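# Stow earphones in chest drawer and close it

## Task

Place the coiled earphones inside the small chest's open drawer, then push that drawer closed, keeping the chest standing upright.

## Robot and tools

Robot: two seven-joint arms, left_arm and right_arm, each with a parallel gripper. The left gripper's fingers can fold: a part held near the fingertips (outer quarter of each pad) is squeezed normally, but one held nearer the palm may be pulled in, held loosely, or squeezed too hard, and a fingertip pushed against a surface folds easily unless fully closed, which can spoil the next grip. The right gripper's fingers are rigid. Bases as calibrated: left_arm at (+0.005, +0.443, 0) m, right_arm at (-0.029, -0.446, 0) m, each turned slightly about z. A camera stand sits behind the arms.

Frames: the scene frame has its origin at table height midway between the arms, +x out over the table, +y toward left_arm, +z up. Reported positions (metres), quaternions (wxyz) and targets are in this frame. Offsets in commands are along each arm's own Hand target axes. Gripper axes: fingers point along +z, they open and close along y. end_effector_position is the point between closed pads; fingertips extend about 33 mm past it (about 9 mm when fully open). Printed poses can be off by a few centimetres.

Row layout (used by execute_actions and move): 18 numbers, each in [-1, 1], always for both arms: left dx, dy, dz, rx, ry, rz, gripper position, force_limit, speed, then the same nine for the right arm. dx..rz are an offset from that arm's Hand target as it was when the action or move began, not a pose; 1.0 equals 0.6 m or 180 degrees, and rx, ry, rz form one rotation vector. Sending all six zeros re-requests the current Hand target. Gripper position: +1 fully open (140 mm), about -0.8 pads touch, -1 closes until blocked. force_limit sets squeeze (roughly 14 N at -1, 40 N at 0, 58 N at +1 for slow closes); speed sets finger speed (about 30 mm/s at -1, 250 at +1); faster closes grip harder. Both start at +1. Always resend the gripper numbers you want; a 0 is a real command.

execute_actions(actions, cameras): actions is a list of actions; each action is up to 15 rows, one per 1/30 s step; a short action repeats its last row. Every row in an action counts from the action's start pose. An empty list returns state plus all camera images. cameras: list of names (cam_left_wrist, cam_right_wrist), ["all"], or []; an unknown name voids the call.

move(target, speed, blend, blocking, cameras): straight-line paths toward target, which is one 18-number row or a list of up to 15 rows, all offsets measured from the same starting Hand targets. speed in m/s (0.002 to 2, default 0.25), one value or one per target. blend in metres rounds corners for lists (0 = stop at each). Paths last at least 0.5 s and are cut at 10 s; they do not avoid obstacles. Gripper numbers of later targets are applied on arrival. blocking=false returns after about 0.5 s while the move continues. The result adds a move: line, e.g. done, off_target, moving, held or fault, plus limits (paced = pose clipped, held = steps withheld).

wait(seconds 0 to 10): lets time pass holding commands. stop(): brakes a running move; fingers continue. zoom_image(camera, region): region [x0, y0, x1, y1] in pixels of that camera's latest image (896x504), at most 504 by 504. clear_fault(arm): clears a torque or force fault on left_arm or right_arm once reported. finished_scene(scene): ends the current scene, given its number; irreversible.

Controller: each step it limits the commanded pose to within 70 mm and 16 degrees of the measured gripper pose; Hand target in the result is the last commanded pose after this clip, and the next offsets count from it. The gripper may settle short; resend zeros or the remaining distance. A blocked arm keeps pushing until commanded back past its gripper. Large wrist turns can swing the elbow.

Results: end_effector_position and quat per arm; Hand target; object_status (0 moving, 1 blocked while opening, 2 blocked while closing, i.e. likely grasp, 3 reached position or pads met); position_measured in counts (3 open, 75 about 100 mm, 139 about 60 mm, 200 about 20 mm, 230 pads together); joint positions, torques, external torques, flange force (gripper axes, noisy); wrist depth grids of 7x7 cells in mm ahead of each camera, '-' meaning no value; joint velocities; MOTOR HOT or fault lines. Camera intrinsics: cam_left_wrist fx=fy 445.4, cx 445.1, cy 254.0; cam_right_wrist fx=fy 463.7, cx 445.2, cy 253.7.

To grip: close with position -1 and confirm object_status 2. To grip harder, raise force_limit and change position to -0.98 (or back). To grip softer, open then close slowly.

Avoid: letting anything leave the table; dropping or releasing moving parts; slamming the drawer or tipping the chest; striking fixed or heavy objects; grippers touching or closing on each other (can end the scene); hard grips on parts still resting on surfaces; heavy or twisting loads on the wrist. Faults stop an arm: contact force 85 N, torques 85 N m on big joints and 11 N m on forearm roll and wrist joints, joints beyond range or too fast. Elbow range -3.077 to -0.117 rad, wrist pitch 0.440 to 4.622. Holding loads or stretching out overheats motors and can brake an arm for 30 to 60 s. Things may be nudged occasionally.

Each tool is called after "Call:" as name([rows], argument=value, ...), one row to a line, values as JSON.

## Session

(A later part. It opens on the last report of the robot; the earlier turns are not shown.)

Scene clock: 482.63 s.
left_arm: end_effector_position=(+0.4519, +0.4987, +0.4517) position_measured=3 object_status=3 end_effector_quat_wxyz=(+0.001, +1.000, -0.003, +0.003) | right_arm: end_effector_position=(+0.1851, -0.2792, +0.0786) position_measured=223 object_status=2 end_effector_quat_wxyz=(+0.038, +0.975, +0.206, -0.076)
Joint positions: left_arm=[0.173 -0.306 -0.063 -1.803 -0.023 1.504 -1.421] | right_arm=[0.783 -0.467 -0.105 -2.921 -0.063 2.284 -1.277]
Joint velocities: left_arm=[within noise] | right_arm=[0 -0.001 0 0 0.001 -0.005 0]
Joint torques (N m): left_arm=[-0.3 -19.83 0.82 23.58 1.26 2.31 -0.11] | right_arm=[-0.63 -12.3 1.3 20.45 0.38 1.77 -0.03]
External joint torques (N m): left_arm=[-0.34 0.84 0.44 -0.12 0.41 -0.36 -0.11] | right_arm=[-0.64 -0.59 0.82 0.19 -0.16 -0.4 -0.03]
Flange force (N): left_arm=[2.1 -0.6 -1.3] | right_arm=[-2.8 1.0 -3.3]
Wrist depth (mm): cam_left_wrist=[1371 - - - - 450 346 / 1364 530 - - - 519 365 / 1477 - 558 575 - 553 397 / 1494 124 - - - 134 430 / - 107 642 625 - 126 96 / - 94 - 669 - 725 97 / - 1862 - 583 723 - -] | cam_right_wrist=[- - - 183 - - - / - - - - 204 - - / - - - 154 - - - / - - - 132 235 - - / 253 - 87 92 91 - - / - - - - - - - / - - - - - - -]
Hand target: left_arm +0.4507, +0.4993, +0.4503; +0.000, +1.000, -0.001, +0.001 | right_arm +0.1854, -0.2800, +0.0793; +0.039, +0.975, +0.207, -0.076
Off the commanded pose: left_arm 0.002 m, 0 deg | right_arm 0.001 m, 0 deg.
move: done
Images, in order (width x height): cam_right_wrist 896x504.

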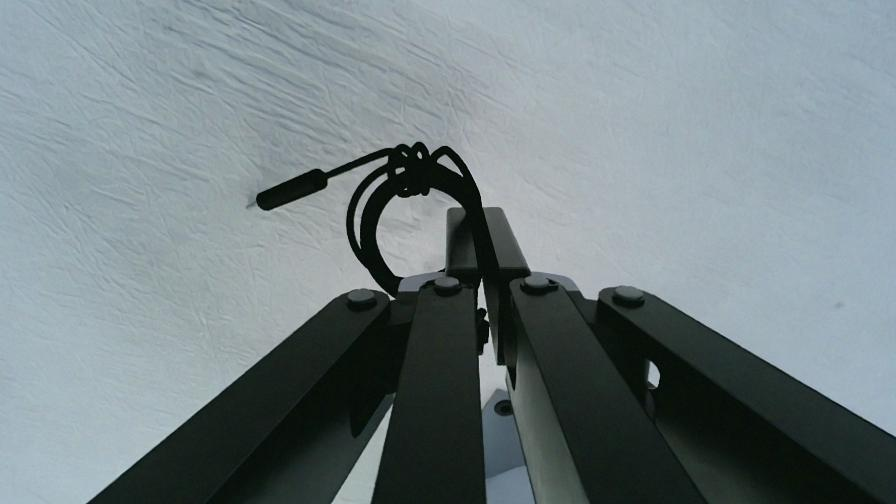

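Call:
move([
  [0,0,0,0,0,0,1,1,1, -0.0465,0.0127,-0.28,0,0,0,-1,-1,-1],
  [0,0,0,0,0,0,1,1,1, 0.097,-0.079,-0.528,0.0072,0.027,0,-1,-1,-1],
  [0,0,0,0,0,0,1,1,1, 0.4325,-0.2745,-0.61,0.0144,0.0537,0,-1,-1,-1],
], speed=0.15, blend=[0.05,0.05,0], cameras=["cam_right_wrist"])

Scene clock: 511.83 s.
left_arm: end_effector_position=(+0.4519, +0.4987, +0.4517) position_measured=3 object_status=3 end_effector_quat_wxyz=(+0.001, +1.000, -0.003, +0.003) | right_arm: end_effector_position=(+0.4006, +0.0139, +0.3900) position_measured=223 object_status=2 end_effector_quat_wxyz=(-0.003, +0.978, +0.210, +0.002)
Joint positions: left_arm=[0.173 -0.306 -0.063 -1.803 -0.023 1.504 -1.421] | right_arm=[0.836 0.246 0.013 -1.309 0 1.561 -1.175]
Joint velocities: left_arm=[within noise] | right_arm=[0 0.002 0 0 0 -0.004 0.007]
Joint torques (N m): left_arm=[-0.2 -19.95 0.86 23.54 1.26 2.33 -0.15] | right_arm=[0.43 -38.7 0.26 24.2 0.51 2.38 0.17]
External joint torques (N m): left_arm=[-0.15 0.92 0.57 -0.24 0.41 -0.35 -0.15] | right_arm=[0.38 1.35 -0.11 0.19 -0.33 -0.28 0.17]
Flange force (N): left_arm=[2.0 -0.8 -0.9] | right_arm=[6.2 -3.3 -2.8]
Wrist depth (mm): cam_left_wrist=[- - - 526 - 460 346 / 1418 - - 565 544 537 366 / 1418 - - 582 574 578 392 / 1485 124 615 - 607 134 431 / - 107 637 629 650 126 96 / - 94 - 657 678 705 97 / - - - 583 725 - -] | cam_right_wrist=[- - 298 295 291 - - / - - 324 375 333 - - / - - 363 158 377 - 534 / 559 - 366 134 - - - / 548 - 87 92 91 - - / 565 - - - - - - / - - - - - - -]
Hand target: left_arm +0.4507, +0.4993, +0.4503; +0.000, +1.000, -0.001, +0.001 | right_arm +0.4008, +0.0126, +0.3898; -0.001, +0.978, +0.208, +0.002
Off the commanded pose: left_arm 0.002 m, 0 deg | right_arm 0.001 m, 0 deg.
move: done
Images, in order (width x height): cam_right_wrist 896x504.

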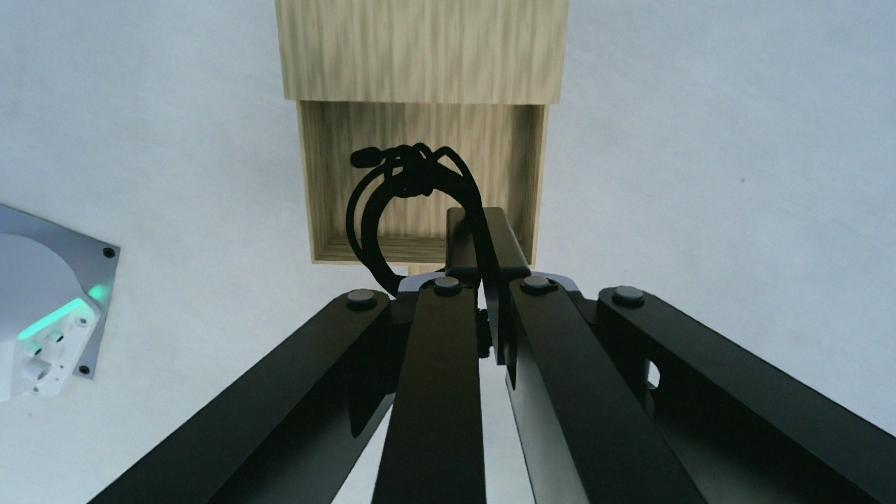

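Call:
move(target=[0,0,0,0,0,0,1,1,1, 0.0,0,0.215,0,0,0,-1,-1,-1], speed=0.12, cameras=["cam_right_wrist"])

Call:
zoom_image(camera="cam_right_wrist", region=[150, 0, 650, 400])

Scene clock: 533.30 s.
left_arm: end_effector_position=(+0.4519, +0.4987, +0.4517) position_measured=3 object_status=3 end_effector_quat_wxyz=(+0.001, +1.000, -0.003, +0.003) | right_arm: end_effector_position=(+0.3996, +0.0130, +0.2600) position_measured=223 object_status=2 end_effector_quat_wxyz=(-0.001, +0.978, +0.210, -0.001)
Joint positions: left_arm=[0.173 -0.306 -0.063 -1.803 -0.023 1.504 -1.421] | right_arm=[0.836 0.224 0.012 -1.672 0 1.894 -1.173]
Joint velocities: left_arm=[within noise] | right_arm=[0 0 0 -0.001 0 0.003 0.001]
Joint torques (N m): left_arm=[-0.23 -19.98 0.79 23.54 1.28 2.3 -0.14] | right_arm=[0.01 -40.5 0.19 24.36 0.55 2.82 0.16]
External joint torques (N m): left_arm=[-0.28 0.64 0.39 -0.11 0.42 -0.37 -0.14] | right_arm=[-0.03 -0.52 -0.14 -0.4 -0.25 0.19 0.16]
Flange force (N): left_arm=[1.6 -0.4 -1.2] | right_arm=[-3.5 1.3 1.1]
Wrist depth (mm): cam_left_wrist=[- 542 571 - 511 455 343 / 1260 553 - - - 478 363 / 1522 - 563 - 643 601 394 / 1540 124 610 624 - 133 426 / - 115 642 669 646 126 96 / - 658 - 686 652 - 97 / - 1965 732 604 587 - -] | cam_right_wrist=[- 177 176 175 174 - - / - 192 249 247 182 - - / - 218 262 159 253 - - / - 223 276 146 262 - - / - - 92 92 91 - - / - - - - - - - / - - - - - - -]
Hand target: left_arm +0.4507, +0.4993, +0.4503; +0.000, +1.000, -0.001, +0.001 | right_arm +0.4011, +0.0128, +0.2608; -0.001, +0.978, +0.208, +0.002
Off the commanded pose: left_arm 0.002 m, 0 deg | right_arm 0.002 m, 0 deg.
move: done
Images, in order (width x height): cam_right_wrist 896x504.

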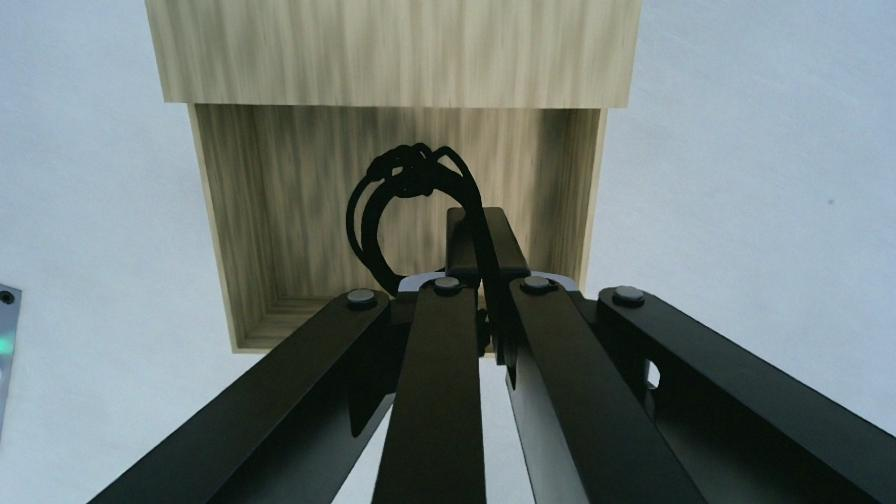

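Scaled by 1.008 from the camera's 896x504 image, which has a finer 1280x720 frame.

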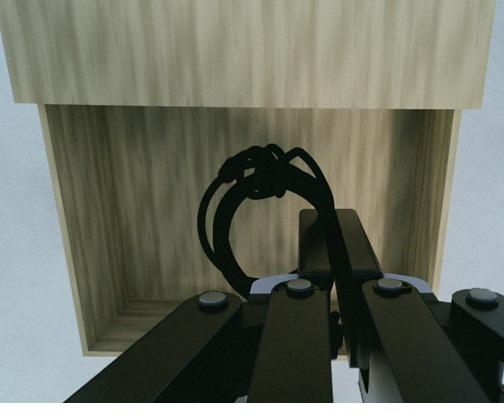

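Call:
move(target=[0,0,0,0,0,0,1,1,1, 0.0,-0.01,0.105,0,0,0,-1,-1,-1], speed=0.06, cameras=["cam_right_wrist"])

Scene clock: 550.53 s.
left_arm: end_effector_position=(+0.4519, +0.4987, +0.4517) position_measured=3 object_status=3 end_effector_quat_wxyz=(+0.001, +1.000, -0.003, +0.003) | right_arm: end_effector_position=(+0.3981, +0.0184, +0.1981) position_measured=223 object_status=2 end_effector_quat_wxyz=(-0.001, +0.978, +0.209, +0.000)
Joint positions: left_arm=[0.173 -0.306 -0.063 -1.803 -0.023 1.504 -1.421] | right_arm=[0.843 0.267 0.012 -1.771 -0.001 2.039 -1.164]
Joint velocities: left_arm=[within noise] | right_arm=[-0.001 0 0 0 -0.001 0.003 0.001]
Joint torques (N m): left_arm=[-0.09 -19.95 0.77 23.54 1.27 2.3 -0.13] | right_arm=[0.55 -40.77 0.4 23.97 0.46 2.66 0.16]
External joint torques (N m): left_arm=[-0.12 0.89 0.38 -0.24 0.41 -0.38 -0.13] | right_arm=[0.53 0.37 0.03 -0.48 -0.28 0.01 0.16]
Flange force (N): left_arm=[1.9 -0.6 -1.0] | right_arm=[-1.2 -0.4 1.0]
Wrist depth (mm): cam_left_wrist=[- - - - - 455 345 / 1356 522 - - - 499 364 / 1434 - - - 587 557 393 / 1550 124 612 - 603 134 429 / - 106 650 - 660 126 96 / - 94 691 684 - 701 97 / - - - 584 676 740 -] | cam_right_wrist=[121 120 119 119 117 118 303 / 126 125 125 124 124 122 - / - 180 197 165 196 142 - / - 181 211 149 205 - - / - 181 93 92 91 - - / - - - - - - - / - - - - - - -]
Hand target: left_arm +0.4507, +0.4993, +0.4503; +0.000, +1.000, -0.001, +0.001 | right_arm +0.3989, +0.0184, +0.1978; -0.001, +0.978, +0.208, +0.002
Off the commanded pose: left_arm 0.002 m, 0 deg | right_arm 0.001 m, 0 deg.
move: done
Images, in order (width x height): cam_right_wrist 896x504.

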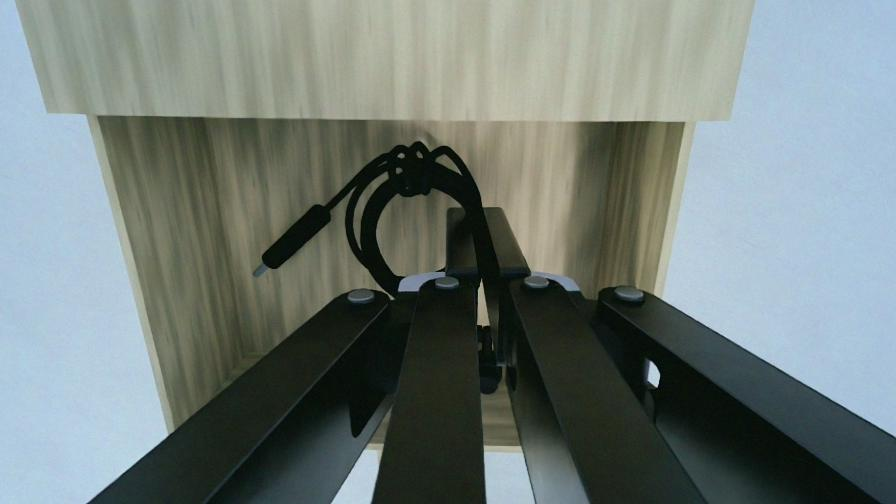

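Call:
move([
  [0,0,0,0,0,0,1,1,1, 0.0,0.005,0.012,0,0,0,-1,-1,-1],
  [0,0,0,0,0,0,1,1,1, 0.0,0.005,0.012,0,0,0,-0.5,-1,-1],
], speed=0.04, cameras=["cam_right_wrist"])

Scene clock: 558.73 s.
left_arm: end_effector_position=(+0.4519, +0.4987, +0.4517) position_measured=3 object_status=3 end_effector_quat_wxyz=(+0.001, +1.000, -0.003, +0.003) | right_arm: end_effector_position=(+0.3990, +0.0164, +0.1916) position_measured=192 object_status=0 end_effector_quat_wxyz=(-0.001, +0.978, +0.207, +0.000)
Joint positions: left_arm=[0.173 -0.306 -0.063 -1.803 -0.023 1.504 -1.421] | right_arm=[0.843 0.269 0.009 -1.787 -0.001 2.058 -1.164]
Joint torques (N m): left_arm=[-0.24 -19.93 0.76 23.55 1.27 2.3 -0.13] | right_arm=[-0.07 -40.24 0.26 23.88 0.65 2.72 -0.05]
External joint torques (N m): left_arm=[-0.29 0.93 0.37 -0.26 0.41 -0.38 -0.14] | right_arm=[-0.18 0.83 -0.16 -0.46 -0.1 0.07 -0.05]
Flange force (N): left_arm=[2.0 -0.5 -0.9] | right_arm=[0.5 0.1 1.5]
Wrist depth (mm): cam_left_wrist=[1442 541 - 530 532 465 346 / 1386 - 552 551 - 522 364 / 1494 - 582 - - 540 390 / 1550 124 590 - 613 133 429 / - 107 - - 660 126 96 / - 94 - 642 - 682 97 / - - 738 574 707 - -] | cam_right_wrist=[115 114 113 112 111 111 - / 120 119 119 118 117 117 - / 145 184 193 188 189 136 - / - 184 204 196 164 - - / - 173 87 99 98 96 - / - - - 199 - - - / - - - - - - -]
Hand target: left_arm +0.4507, +0.4993, +0.4503; +0.000, +1.000, -0.001, +0.001 | right_arm +0.4001, +0.0157, +0.1906; -0.001, +0.978, +0.208, +0.002
Off the commanded pose: left_arm 0.002 m, 0 deg | right_arm 0.002 m, 0 deg.
move: done
Images, in order (width x height): cam_right_wrist 896x504.

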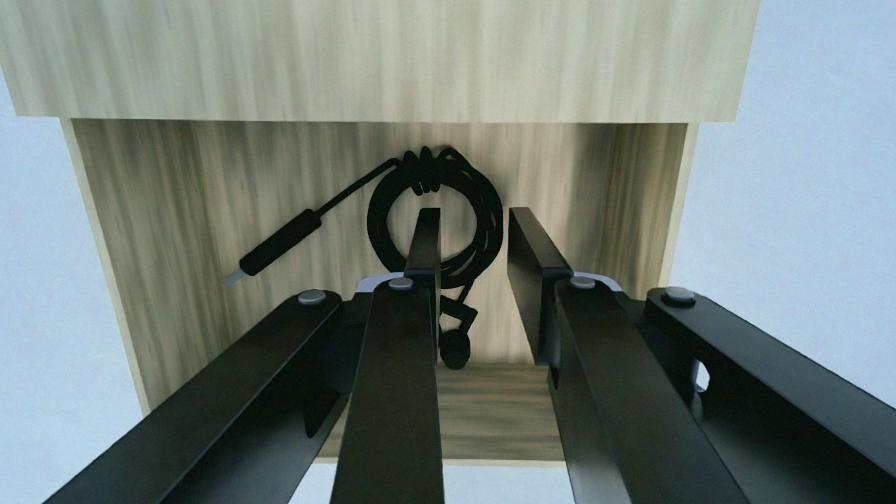

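Call:
move([
  [0,0,0,0,0,0,1,1,1, 0.0,0,-0.04,0,0,0,-0.5,-1,-1],
  [0,0,0,0,0,0,1,1,1, 0.0,0,-0.22,0,0,0,-0.5,-1,-1],
  [0,0,0,0,0,0,1,1,1, -0.217,-0.0417,-0.22,0,0,0,-1,-1,0],
], speed=[0.05,0.15,0.2], blend=[0.01,0.03,0], cameras=["cam_right_wrist"])

Scene clock: 580.50 s.
left_arm: end_effector_position=(+0.4519, +0.4987, +0.4517) position_measured=3 object_status=3 end_effector_quat_wxyz=(+0.001, +1.000, -0.003, +0.003) | right_arm: end_effector_position=(+0.2710, -0.0156, +0.3218) position_measured=233 object_status=3 end_effector_quat_wxyz=(+0.002, +0.978, +0.211, +0.001)
Joint positions: left_arm=[0.173 -0.306 -0.063 -1.803 -0.023 1.504 -1.421] | right_arm=[0.914 -0.118 0.075 -1.941 0.004 1.823 -1.036]
Joint torques (N m): left_arm=[-0.27 -19.95 0.81 23.53 1.28 2.32 -0.11] | right_arm=[-0.08 -28.7 -0.09 24.24 0.84 2.78 0.17]
External joint torques (N m): left_arm=[-0.26 0.82 0.5 -0.22 0.42 -0.37 -0.11] | right_arm=[-0.07 -0.24 0.31 -0.68 0.05 0.12 0.17]
Flange force (N): left_arm=[1.7 -0.7 -0.9] | right_arm=[-2.9 1.1 1.9]
Wrist depth (mm): cam_left_wrist=[517 - - - 517 474 345 / 1410 562 - - - 507 366 / 1418 - - 566 600 576 392 / 1512 124 - 613 - 134 427 / - 115 - - - 126 96 / - 106 684 652 664 - 97 / - 713 701 558 563 - -] | cam_right_wrist=[- - 287 294 291 457 437 / - - - 249 - - - / - - - - 496 - 490 / - - - 121 - - - / - - 87 95 91 513 - / - - - - - - - / - - - - - - -]
Hand target: left_arm +0.4507, +0.4993, +0.4503; +0.000, +1.000, -0.001, +0.001 | right_arm +0.2706, -0.0146, +0.3222; -0.001, +0.978, +0.208, +0.002
Off the commanded pose: left_arm 0.002 m, 0 deg | right_arm 0.001 m, 0 deg.
move: done
Images, in order (width x height): cam_right_wrist 896x504.

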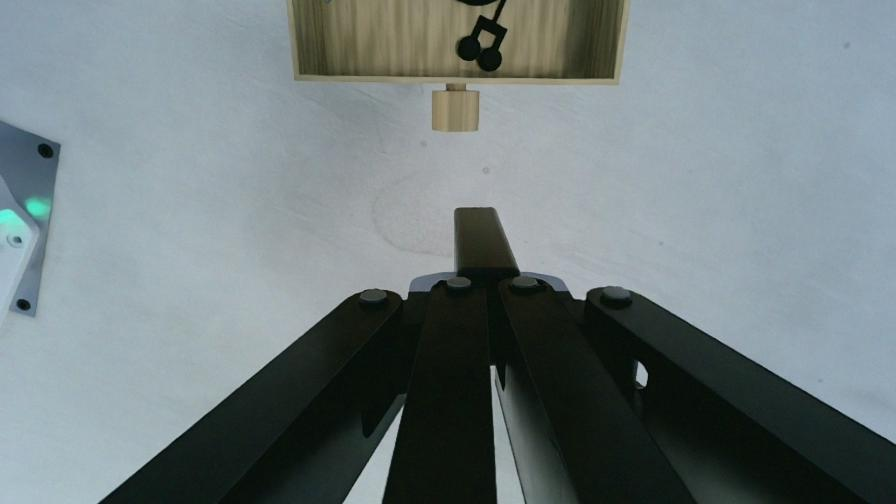

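Call:
move([
  [0,0,0,0,0,0,1,1,1, 0.0,-0.01,0.22,0,0,0,-1,-1,0],
  [0,0,0,0,0,0,1,1,1, 0.035,-0.01,0.22,0,0,0,-1,-1,0],
  [0,0,0,0,0,0,1,1,1, 0.15,-0.01,0.22,0,0,0,-1,-1,0],
], speed=[0.15,0.05,0.045], blend=[0,0.005,0], cameras=["cam_right_wrist"])

Scene clock: 600.30 s.
left_arm: end_effector_position=(+0.4519, +0.4987, +0.4517) position_measured=3 object_status=3 end_effector_quat_wxyz=(+0.001, +1.000, -0.003, +0.003) | right_arm: end_effector_position=(+0.3493, +0.0293, +0.1905) position_measured=233 object_status=3 end_effector_quat_wxyz=(-0.003, +0.979, +0.204, +0.001)
Joint positions: left_arm=[0.173 -0.306 -0.063 -1.803 -0.023 1.504 -1.421] | right_arm=[0.878 0.2 0.051 -1.888 -0.009 2.092 -1.078]
Joint velocities: left_arm=[within noise] | right_arm=[-0.001 -0.001 -0.001 0 -0.001 0 -0.005]
Joint torques (N m): left_arm=[-0.23 -19.94 0.81 23.58 1.26 2.3 -0.11] | right_arm=[-0.61 -37.71 0.62 24.58 0.34 2.43 -0.27]
External joint torques (N m): left_arm=[-0.15 0.79 0.57 -0.17 0.41 -0.38 -0.11] | right_arm=[-0.65 0.91 0.07 0.41 -0.38 -0.22 -0.27]
Flange force (N): left_arm=[1.8 -0.8 -1.1] | right_arm=[4.6 -1.3 -0.2]
Wrist depth (mm): cam_left_wrist=[1223 - - - - 453 346 / 1349 - - 574 540 513 364 / 1459 - - 579 579 570 398 / 1485 125 - 653 603 134 417 / - 107 - 635 - 126 97 / - 94 703 693 721 - 97 / - - - 606 749 - -] | cam_right_wrist=[- 140 174 172 170 168 123 / - 140 178 177 169 163 124 / 346 - - 142 - - - / - - - 120 - - - / - - 87 95 92 - - / - - - - - - - / - - - - - - -]
Hand target: left_arm +0.4507, +0.4993, +0.4503; +0.000, +1.000, -0.001, +0.001 | right_arm +0.3508, +0.0277, +0.1905; -0.001, +0.978, +0.208, +0.002
Off the commanded pose: left_arm 0.002 m, 0 deg | right_arm 0.002 m, 0 deg.
move: done
Images, in order (width x height): cam_right_wrist 896x504.

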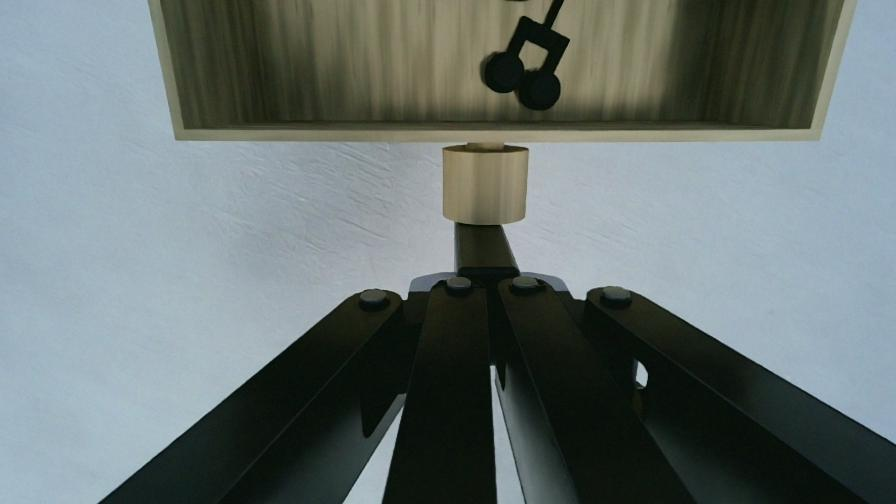

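Call:
move(target=[0,0,0,0,0,0,1,1,1, 0.04,0,0,0,0,0,-1,-1,0], speed=0.04, cameras=["cam_right_wrist"])

Scene clock: 607.83 s.
left_arm: end_effector_position=(+0.4519, +0.4987, +0.4517) position_measured=3 object_status=3 end_effector_quat_wxyz=(+0.001, +1.000, -0.003, +0.003) | right_arm: end_effector_position=(+0.3712, +0.0392, +0.1906) position_measured=233 object_status=3 end_effector_quat_wxyz=(-0.003, +0.979, +0.204, +0.001)
Joint positions: left_arm=[0.173 -0.306 -0.063 -1.803 -0.023 1.504 -1.421] | right_arm=[0.868 0.264 0.044 -1.797 -0.01 2.066 -1.095]
Joint velocities: left_arm=[within noise] | right_arm=[-0.001 -0.001 0.001 0.001 0 -0.003 -0.005]
Joint torques (N m): left_arm=[-0.21 -19.9 0.81 23.57 1.27 2.31 -0.11] | right_arm=[-0.57 -39.92 0.65 25 0.35 2.37 -0.22]
External joint torques (N m): left_arm=[-0.24 0.78 0.44 -0.17 0.41 -0.38 -0.11] | right_arm=[-0.44 1.21 0.14 0.47 -0.38 -0.32 -0.22]
Flange force (N): left_arm=[1.8 -0.6 -1.1] | right_arm=[5.8 -2.2 -0.3]
Wrist depth (mm): cam_left_wrist=[- - - - - 456 345 / 1371 - - 536 - 483 365 / 1451 - 551 566 - 578 391 / 1512 124 - - - 134 113 / - 107 - - - 126 96 / - 100 - - - - 97 / - 1334 - 579 635 - -] | cam_right_wrist=[- 113 112 112 111 111 110 / - 139 178 177 170 168 129 / - - - 142 - - - / - - - 132 - - - / - - 87 95 91 - - / - - - - - - - / - - - - - - -]
Hand target: left_arm +0.4507, +0.4993, +0.4503; +0.000, +1.000, -0.001, +0.001 | right_arm +0.3727, +0.0374, +0.1905; -0.001, +0.978, +0.208, +0.002
Off the commanded pose: left_arm 0.002 m, 0 deg | right_arm 0.002 m, 0 deg.
move: done
Images, in order (width x height): cam_right_wrist 896x504.

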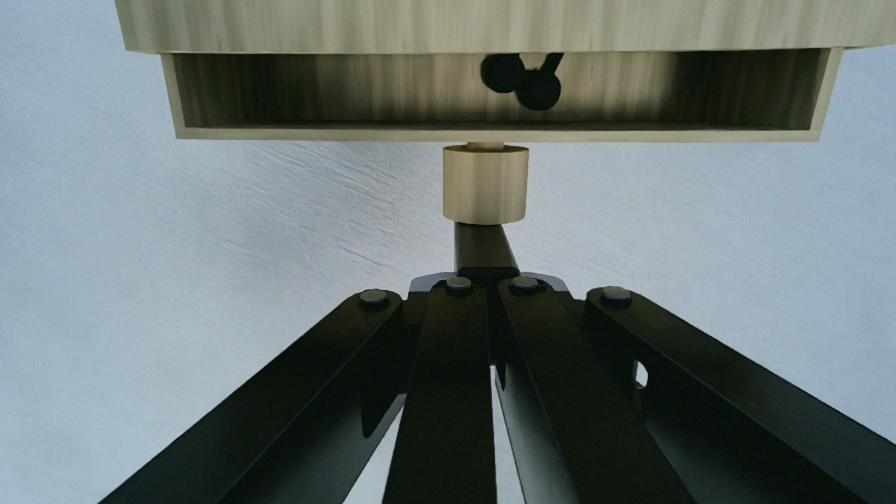

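Call:
move(target=[0,0,0,0,0,0,1,1,1, 0.027,0,0,0,0,0,-1,-1,0], speed=0.03, cameras=["cam_right_wrist"])

Scene clock: 622.87 s.
left_arm: end_effector_position=(+0.4519, +0.4987, +0.4517) position_measured=3 object_status=3 end_effector_quat_wxyz=(+0.001, +1.000, -0.003, +0.003) | right_arm: end_effector_position=(+0.3859, +0.0458, +0.1905) position_measured=233 object_status=3 end_effector_quat_wxyz=(-0.003, +0.979, +0.205, +0.001)
Joint positions: left_arm=[0.173 -0.306 -0.063 -1.803 -0.023 1.504 -1.421] | right_arm=[0.862 0.308 0.04 -1.733 -0.01 2.046 -1.107]
Joint velocities: left_arm=[within noise] | right_arm=[0 0.001 -0.001 0.002 0 -0.003 -0.005]
Joint torques (N m): left_arm=[-0.22 -19.85 0.77 23.54 1.25 2.3 -0.07] | right_arm=[-0.57 -41.48 0.66 25.17 0.36 2.42 -0.17]
External joint torques (N m): left_arm=[-0.25 0.7 0.4 -0.09 0.4 -0.37 -0.07] | right_arm=[-0.58 0.72 -0.02 0.84 -0.38 -0.22 -0.17]
Flange force (N): left_arm=[1.8 -0.6 -1.3] | right_arm=[6.1 -2.1 -1.1]
Wrist depth (mm): cam_left_wrist=[1194 531 - - 533 486 347 / 1342 - - 553 - 479 365 / 1442 572 607 - 584 579 392 / 1418 124 600 627 - 134 114 / - 114 - 701 - 126 96 / - 106 - 657 - - 97 / - 1934 734 621 612 - -] | cam_right_wrist=[- 113 113 112 111 111 111 / 320 118 118 118 116 116 115 / - - - 142 - 342 - / - - - 120 - - - / 388 - 87 95 91 - - / 403 - - - - - - / - - - - - - -]
Hand target: left_arm +0.4507, +0.4993, +0.4503; +0.000, +1.000, -0.001, +0.001 | right_arm +0.3875, +0.0440, +0.1906; -0.001, +0.978, +0.208, +0.002
Off the commanded pose: left_arm 0.002 m, 0 deg | right_arm 0.002 m, 0 deg.
move: done
Images, in order (width x height): cam_right_wrist 896x504.

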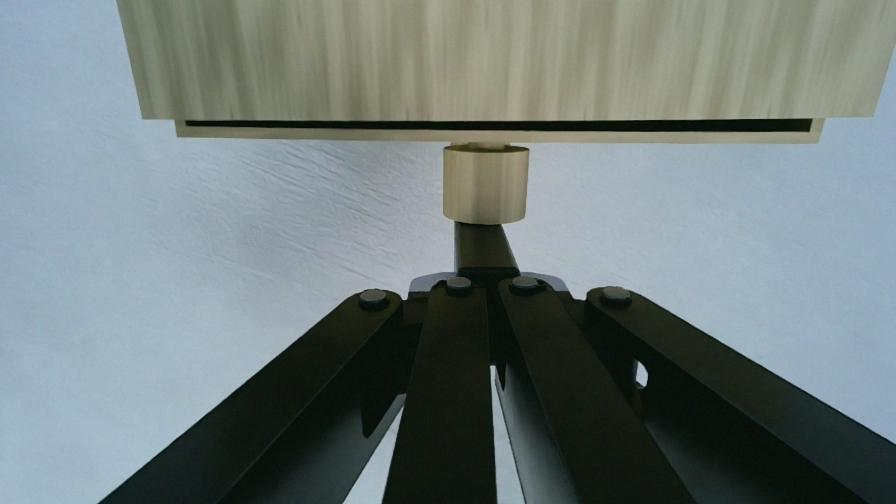

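Call:
move(target=[0,0,0,0,0,0,1,1,1, 0.01,0,0,0,0,0,-1,-1,0], speed=0.015, cameras=["cam_right_wrist"])

Scene clock: 629.17 s.
left_arm: end_effector_position=(+0.4519, +0.4987, +0.4517) position_measured=3 object_status=3 end_effector_quat_wxyz=(+0.001, +1.000, -0.003, +0.003) | right_arm: end_effector_position=(+0.3912, +0.0482, +0.1905) position_measured=233 object_status=3 end_effector_quat_wxyz=(-0.002, +0.979, +0.205, +0.001)
Joint positions: left_arm=[0.173 -0.306 -0.063 -1.803 -0.023 1.504 -1.421] | right_arm=[0.86 0.325 0.038 -1.708 -0.01 2.038 -1.112]
Joint velocities: left_arm=[within noise] | right_arm=[-0.001 0 -0.001 0.003 0.001 -0.002 -0.004]
Joint torques (N m): left_arm=[-0.17 -19.91 0.86 23.47 1.26 2.31 -0.1] | right_arm=[-0.6 -41.65 0.51 24.9 0.41 2.44 -0.12]
External joint torques (N m): left_arm=[-0.16 0.82 0.54 -0.24 0.41 -0.37 -0.1] | right_arm=[-0.46 1.23 -0.07 0.43 -0.33 -0.22 -0.12]
Flange force (N): left_arm=[1.6 -0.8 -0.9] | right_arm=[5.8 -2.1 -0.1]
Wrist depth (mm): cam_left_wrist=[- - - 534 - 448 346 / 1410 533 534 - - 511 364 / 1477 - - 609 - 560 392 / 1485 124 - - - 134 - / - 107 - - - 126 96 / - 93 715 660 - - 97 / - 707 770 612 728 728 -] | cam_right_wrist=[- 113 113 112 111 111 111 / - 119 118 118 117 116 116 / - - - 142 - - - / - - - 121 - - - / - - 87 95 91 - - / - - - - - - - / - - - - - - -]
Hand target: left_arm +0.4507, +0.4993, +0.4503; +0.000, +1.000, -0.001, +0.001 | right_arm +0.3930, +0.0465, +0.1906; -0.001, +0.978, +0.208, +0.002
Off the commanded pose: left_arm 0.002 m, 0 deg | right_arm 0.003 m, 0 deg.
move: done
Images, in order (width x height): cam_right_wrist 896x504.

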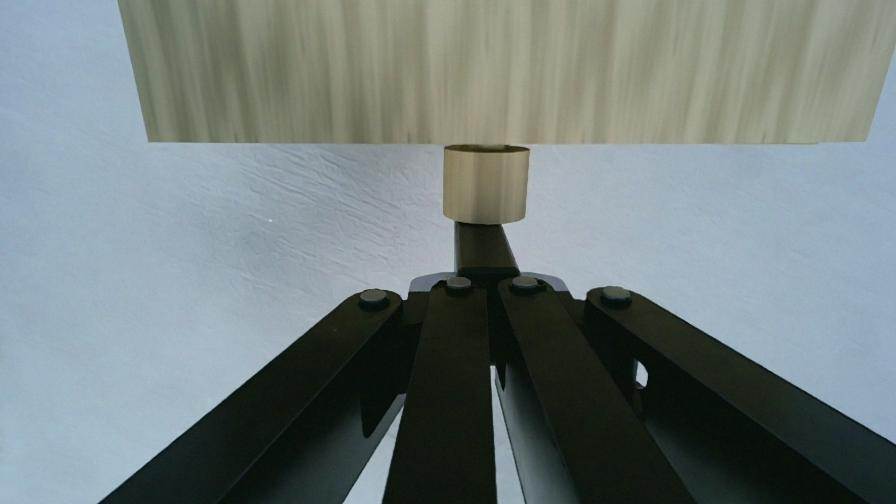

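Nearly flush. Continue in small steps until it resists.

Call:
move(target=[0,0,0,0,0,0,1,1,1, 0.006,0,0,0,0,0,-1,-1,0], speed=0.015)

Call:
move(target=[0,0,0,0,0,0,1,1,1, 0.005,0,0,0,0,0,-1,-1,0], speed=0.015, cameras=["cam_right_wrist"])

Scene clock: 639.70 s.
left_arm: end_effector_position=(+0.4519, +0.4987, +0.4517) position_measured=3 object_status=3 end_effector_quat_wxyz=(+0.001, +1.000, -0.003, +0.003) | right_arm: end_effector_position=(+0.3925, +0.0484, +0.1906) position_measured=233 object_status=3 end_effector_quat_wxyz=(-0.001, +0.979, +0.206, -0.001)
Joint positions: left_arm=[0.173 -0.306 -0.063 -1.803 -0.023 1.504 -1.421] | right_arm=[0.86 0.334 0.037 -1.694 -0.01 2.026 -1.114]
Joint velocities: left_arm=[within noise] | right_arm=[-0.001 0 0 0.003 0 -0.003 -0.002]
Joint torques (N m): left_arm=[-0.2 -19.92 0.83 23.52 1.26 2.31 -0.12] | right_arm=[-0.99 -41.73 0.04 25.47 0.27 3.5 -0.29]
External joint torques (N m): left_arm=[-0.18 0.79 0.52 -0.22 0.41 -0.38 -0.12] | right_arm=[-0.91 1.41 -0.6 1.03 -0.48 0.87 -0.29]
Flange force (N): left_arm=[1.6 -0.7 -0.9] | right_arm=[7.9 -1.9 1.6]
Wrist depth (mm): cam_left_wrist=[- - - - 533 480 345 / 1379 - - 565 - 494 365 / 1451 - 579 - - 556 394 / 1522 131 - 609 637 134 112 / - 115 - - - 126 96 / - 99 - 695 - 691 97 / - - - 596 545 - -] | cam_right_wrist=[- 113 112 112 111 111 111 / - 118 118 117 117 116 116 / - - - 143 - - - / - - - 120 - - - / - - 87 95 92 - 381 / - - - - - - - / - - - - - - -]
Hand target: left_arm +0.4507, +0.4993, +0.4503; +0.000, +1.000, -0.001, +0.001 | right_arm +0.3963, +0.0479, +0.1906; -0.001, +0.978, +0.208, +0.002
Off the commanded pose: left_arm 0.002 m, 0 deg | right_arm 0.004 m, 0 deg.
move: off_target (right_arm)

Scene clock: 640.43 s.
left_arm: end_effector_position=(+0.4519, +0.4987, +0.4517) position_measured=3 object_status=3 end_effector_quat_wxyz=(+0.001, +1.000, -0.003, +0.003) | right_arm: end_effector_position=(+0.3927, +0.0485, +0.1906) position_measured=233 object_status=3 end_effector_quat_wxyz=(+0.001, +0.978, +0.206, -0.004)
Joint positions: left_arm=[0.173 -0.306 -0.063 -1.803 -0.023 1.504 -1.421] | right_arm=[0.86 0.341 0.037 -1.682 -0.01 2.015 -1.115]
Joint torques (N m): left_arm=[-0.23 -19.97 0.76 23.48 1.26 2.31 -0.14] | right_arm=[-1.63 -40.31 -0.39 26.26 0.14 4.55 -0.33]
External joint torques (N m): left_arm=[-0.33 0.6 0.31 -0.15 0.39 -0.36 -0.14] | right_arm=[-1.75 3.06 -1.2 1.79 -0.62 1.93 -0.33]
Flange force (N): left_arm=[1.3 -0.2 -1.0] | right_arm=[14.9 -3.9 4.0]
Wrist depth (mm): cam_left_wrist=[1260 521 509 526 538 443 345 / 1320 560 - - 550 479 364 / 1402 - - - - - 391 / 1485 123 - 616 - 134 - / - 114 621 - 657 126 96 / - 99 676 676 773 - 97 / - 2170 - 582 715 743 -] | cam_right_wrist=[- 113 112 111 110 111 111 / - 118 118 117 116 116 116 / - - - 144 150 - 340 / - - 369 120 354 - - / - 373 87 95 91 - - / - - - - - - - / - - - - - - -]
Hand target: left_arm +0.4507, +0.4993, +0.4503; +0.000, +1.000, -0.001, +0.001 | right_arm +0.3990, +0.0491, +0.1906; -0.001, +0.978, +0.208, +0.002
Off the commanded pose: left_arm 0.002 m, 0 deg | right_arm 0.006 m, 1 deg.
move: off_target (right_arm)
Images, in order (width x height): cam_right_wrist 896x504.

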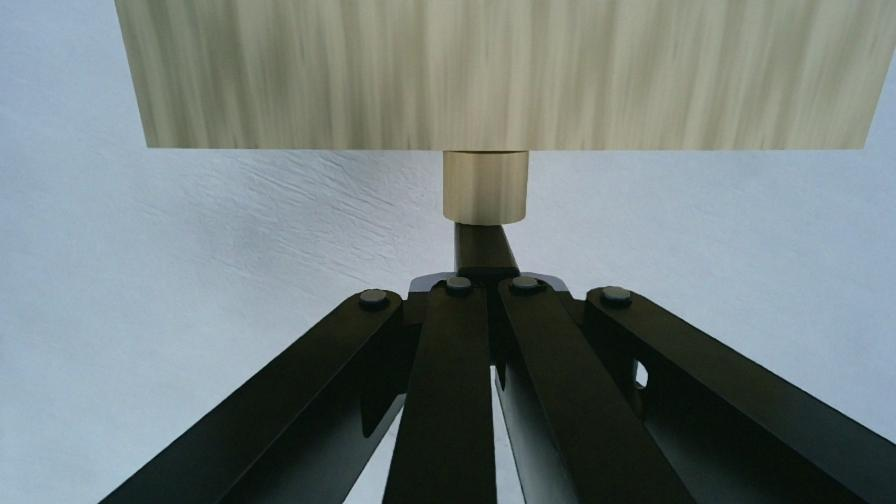

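Firmly stopped at 15 N: the drawer is closed. Back off.

Call:
move([
  [0,0,0,0,0,0,1,1,1, -0.1,0,0,0,0,0,-1,-1,0],
  [0,0,0,0,0,0,1,1,1, -0.15,0,-0.2,0,0,0,-1,-1,0],
], speed=0.12, blend=0.02, cameras=["cam_right_wrist"])

Scene clock: 648.03 s.
left_arm: end_effector_position=(+0.4519, +0.4987, +0.4517) position_measured=3 object_status=3 end_effector_quat_wxyz=(+0.001, +1.000, -0.003, +0.003) | right_arm: end_effector_position=(+0.3187, +0.0118, +0.3108) position_measured=233 object_status=3 end_effector_quat_wxyz=(+0.000, +0.978, +0.210, +0.004)
Joint positions: left_arm=[0.173 -0.306 -0.063 -1.803 -0.023 1.504 -1.421] | right_arm=[0.896 0.032 0.057 -1.795 -0.007 1.834 -1.067]
Joint velocities: left_arm=[within noise] | right_arm=[0.001 0.001 0 0 0 -0.004 0]
Joint torques (N m): left_arm=[-0.25 -19.96 0.8 23.57 1.26 2.33 -0.1] | right_arm=[0.22 -32.57 0.82 24.89 0.96 2.31 0.13]
External joint torques (N m): left_arm=[-0.17 0.96 0.55 -0.27 0.41 -0.36 -0.1] | right_arm=[0.24 1.35 0.75 -0.15 0.17 -0.37 0.13]
Flange force (N): left_arm=[2.0 -0.8 -0.9] | right_arm=[3.0 -2.8 -0.4]
Wrist depth (mm): cam_left_wrist=[1386 540 515 - - 461 344 / 1364 - - 558 - 544 365 / 1418 563 - 566 - 580 392 / 1569 124 - - - 134 - / - 114 - 684 - 127 96 / - 99 - 667 682 - 97 / - 1733 743 622 728 - -] | cam_right_wrist=[- - - 362 - - - / - - - - - - - / - - - - - - - / - - - 120 470 - - / 499 - 93 92 91 - - / - - - - - - - / - - - - - - -]
Hand target: left_arm +0.4507, +0.4993, +0.4503; +0.000, +1.000, -0.001, +0.001 | right_arm +0.3165, +0.0124, +0.3104; -0.001, +0.978, +0.208, +0.002
Off the commanded pose: left_arm 0.002 m, 0 deg | right_arm 0.002 m, 0 deg.
move: done
Images, in order (width x height): cam_right_wrist 896x504.

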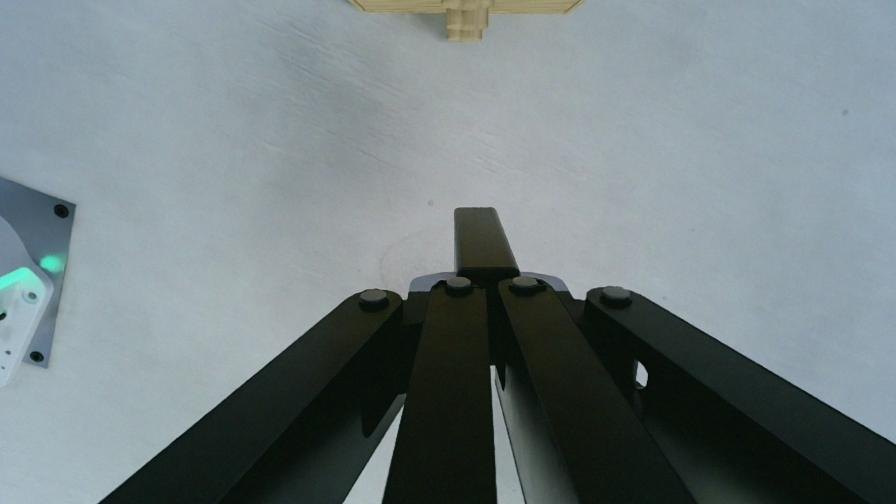

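Call:
finished_scene(scene=2)

The scene is finished: the task was done.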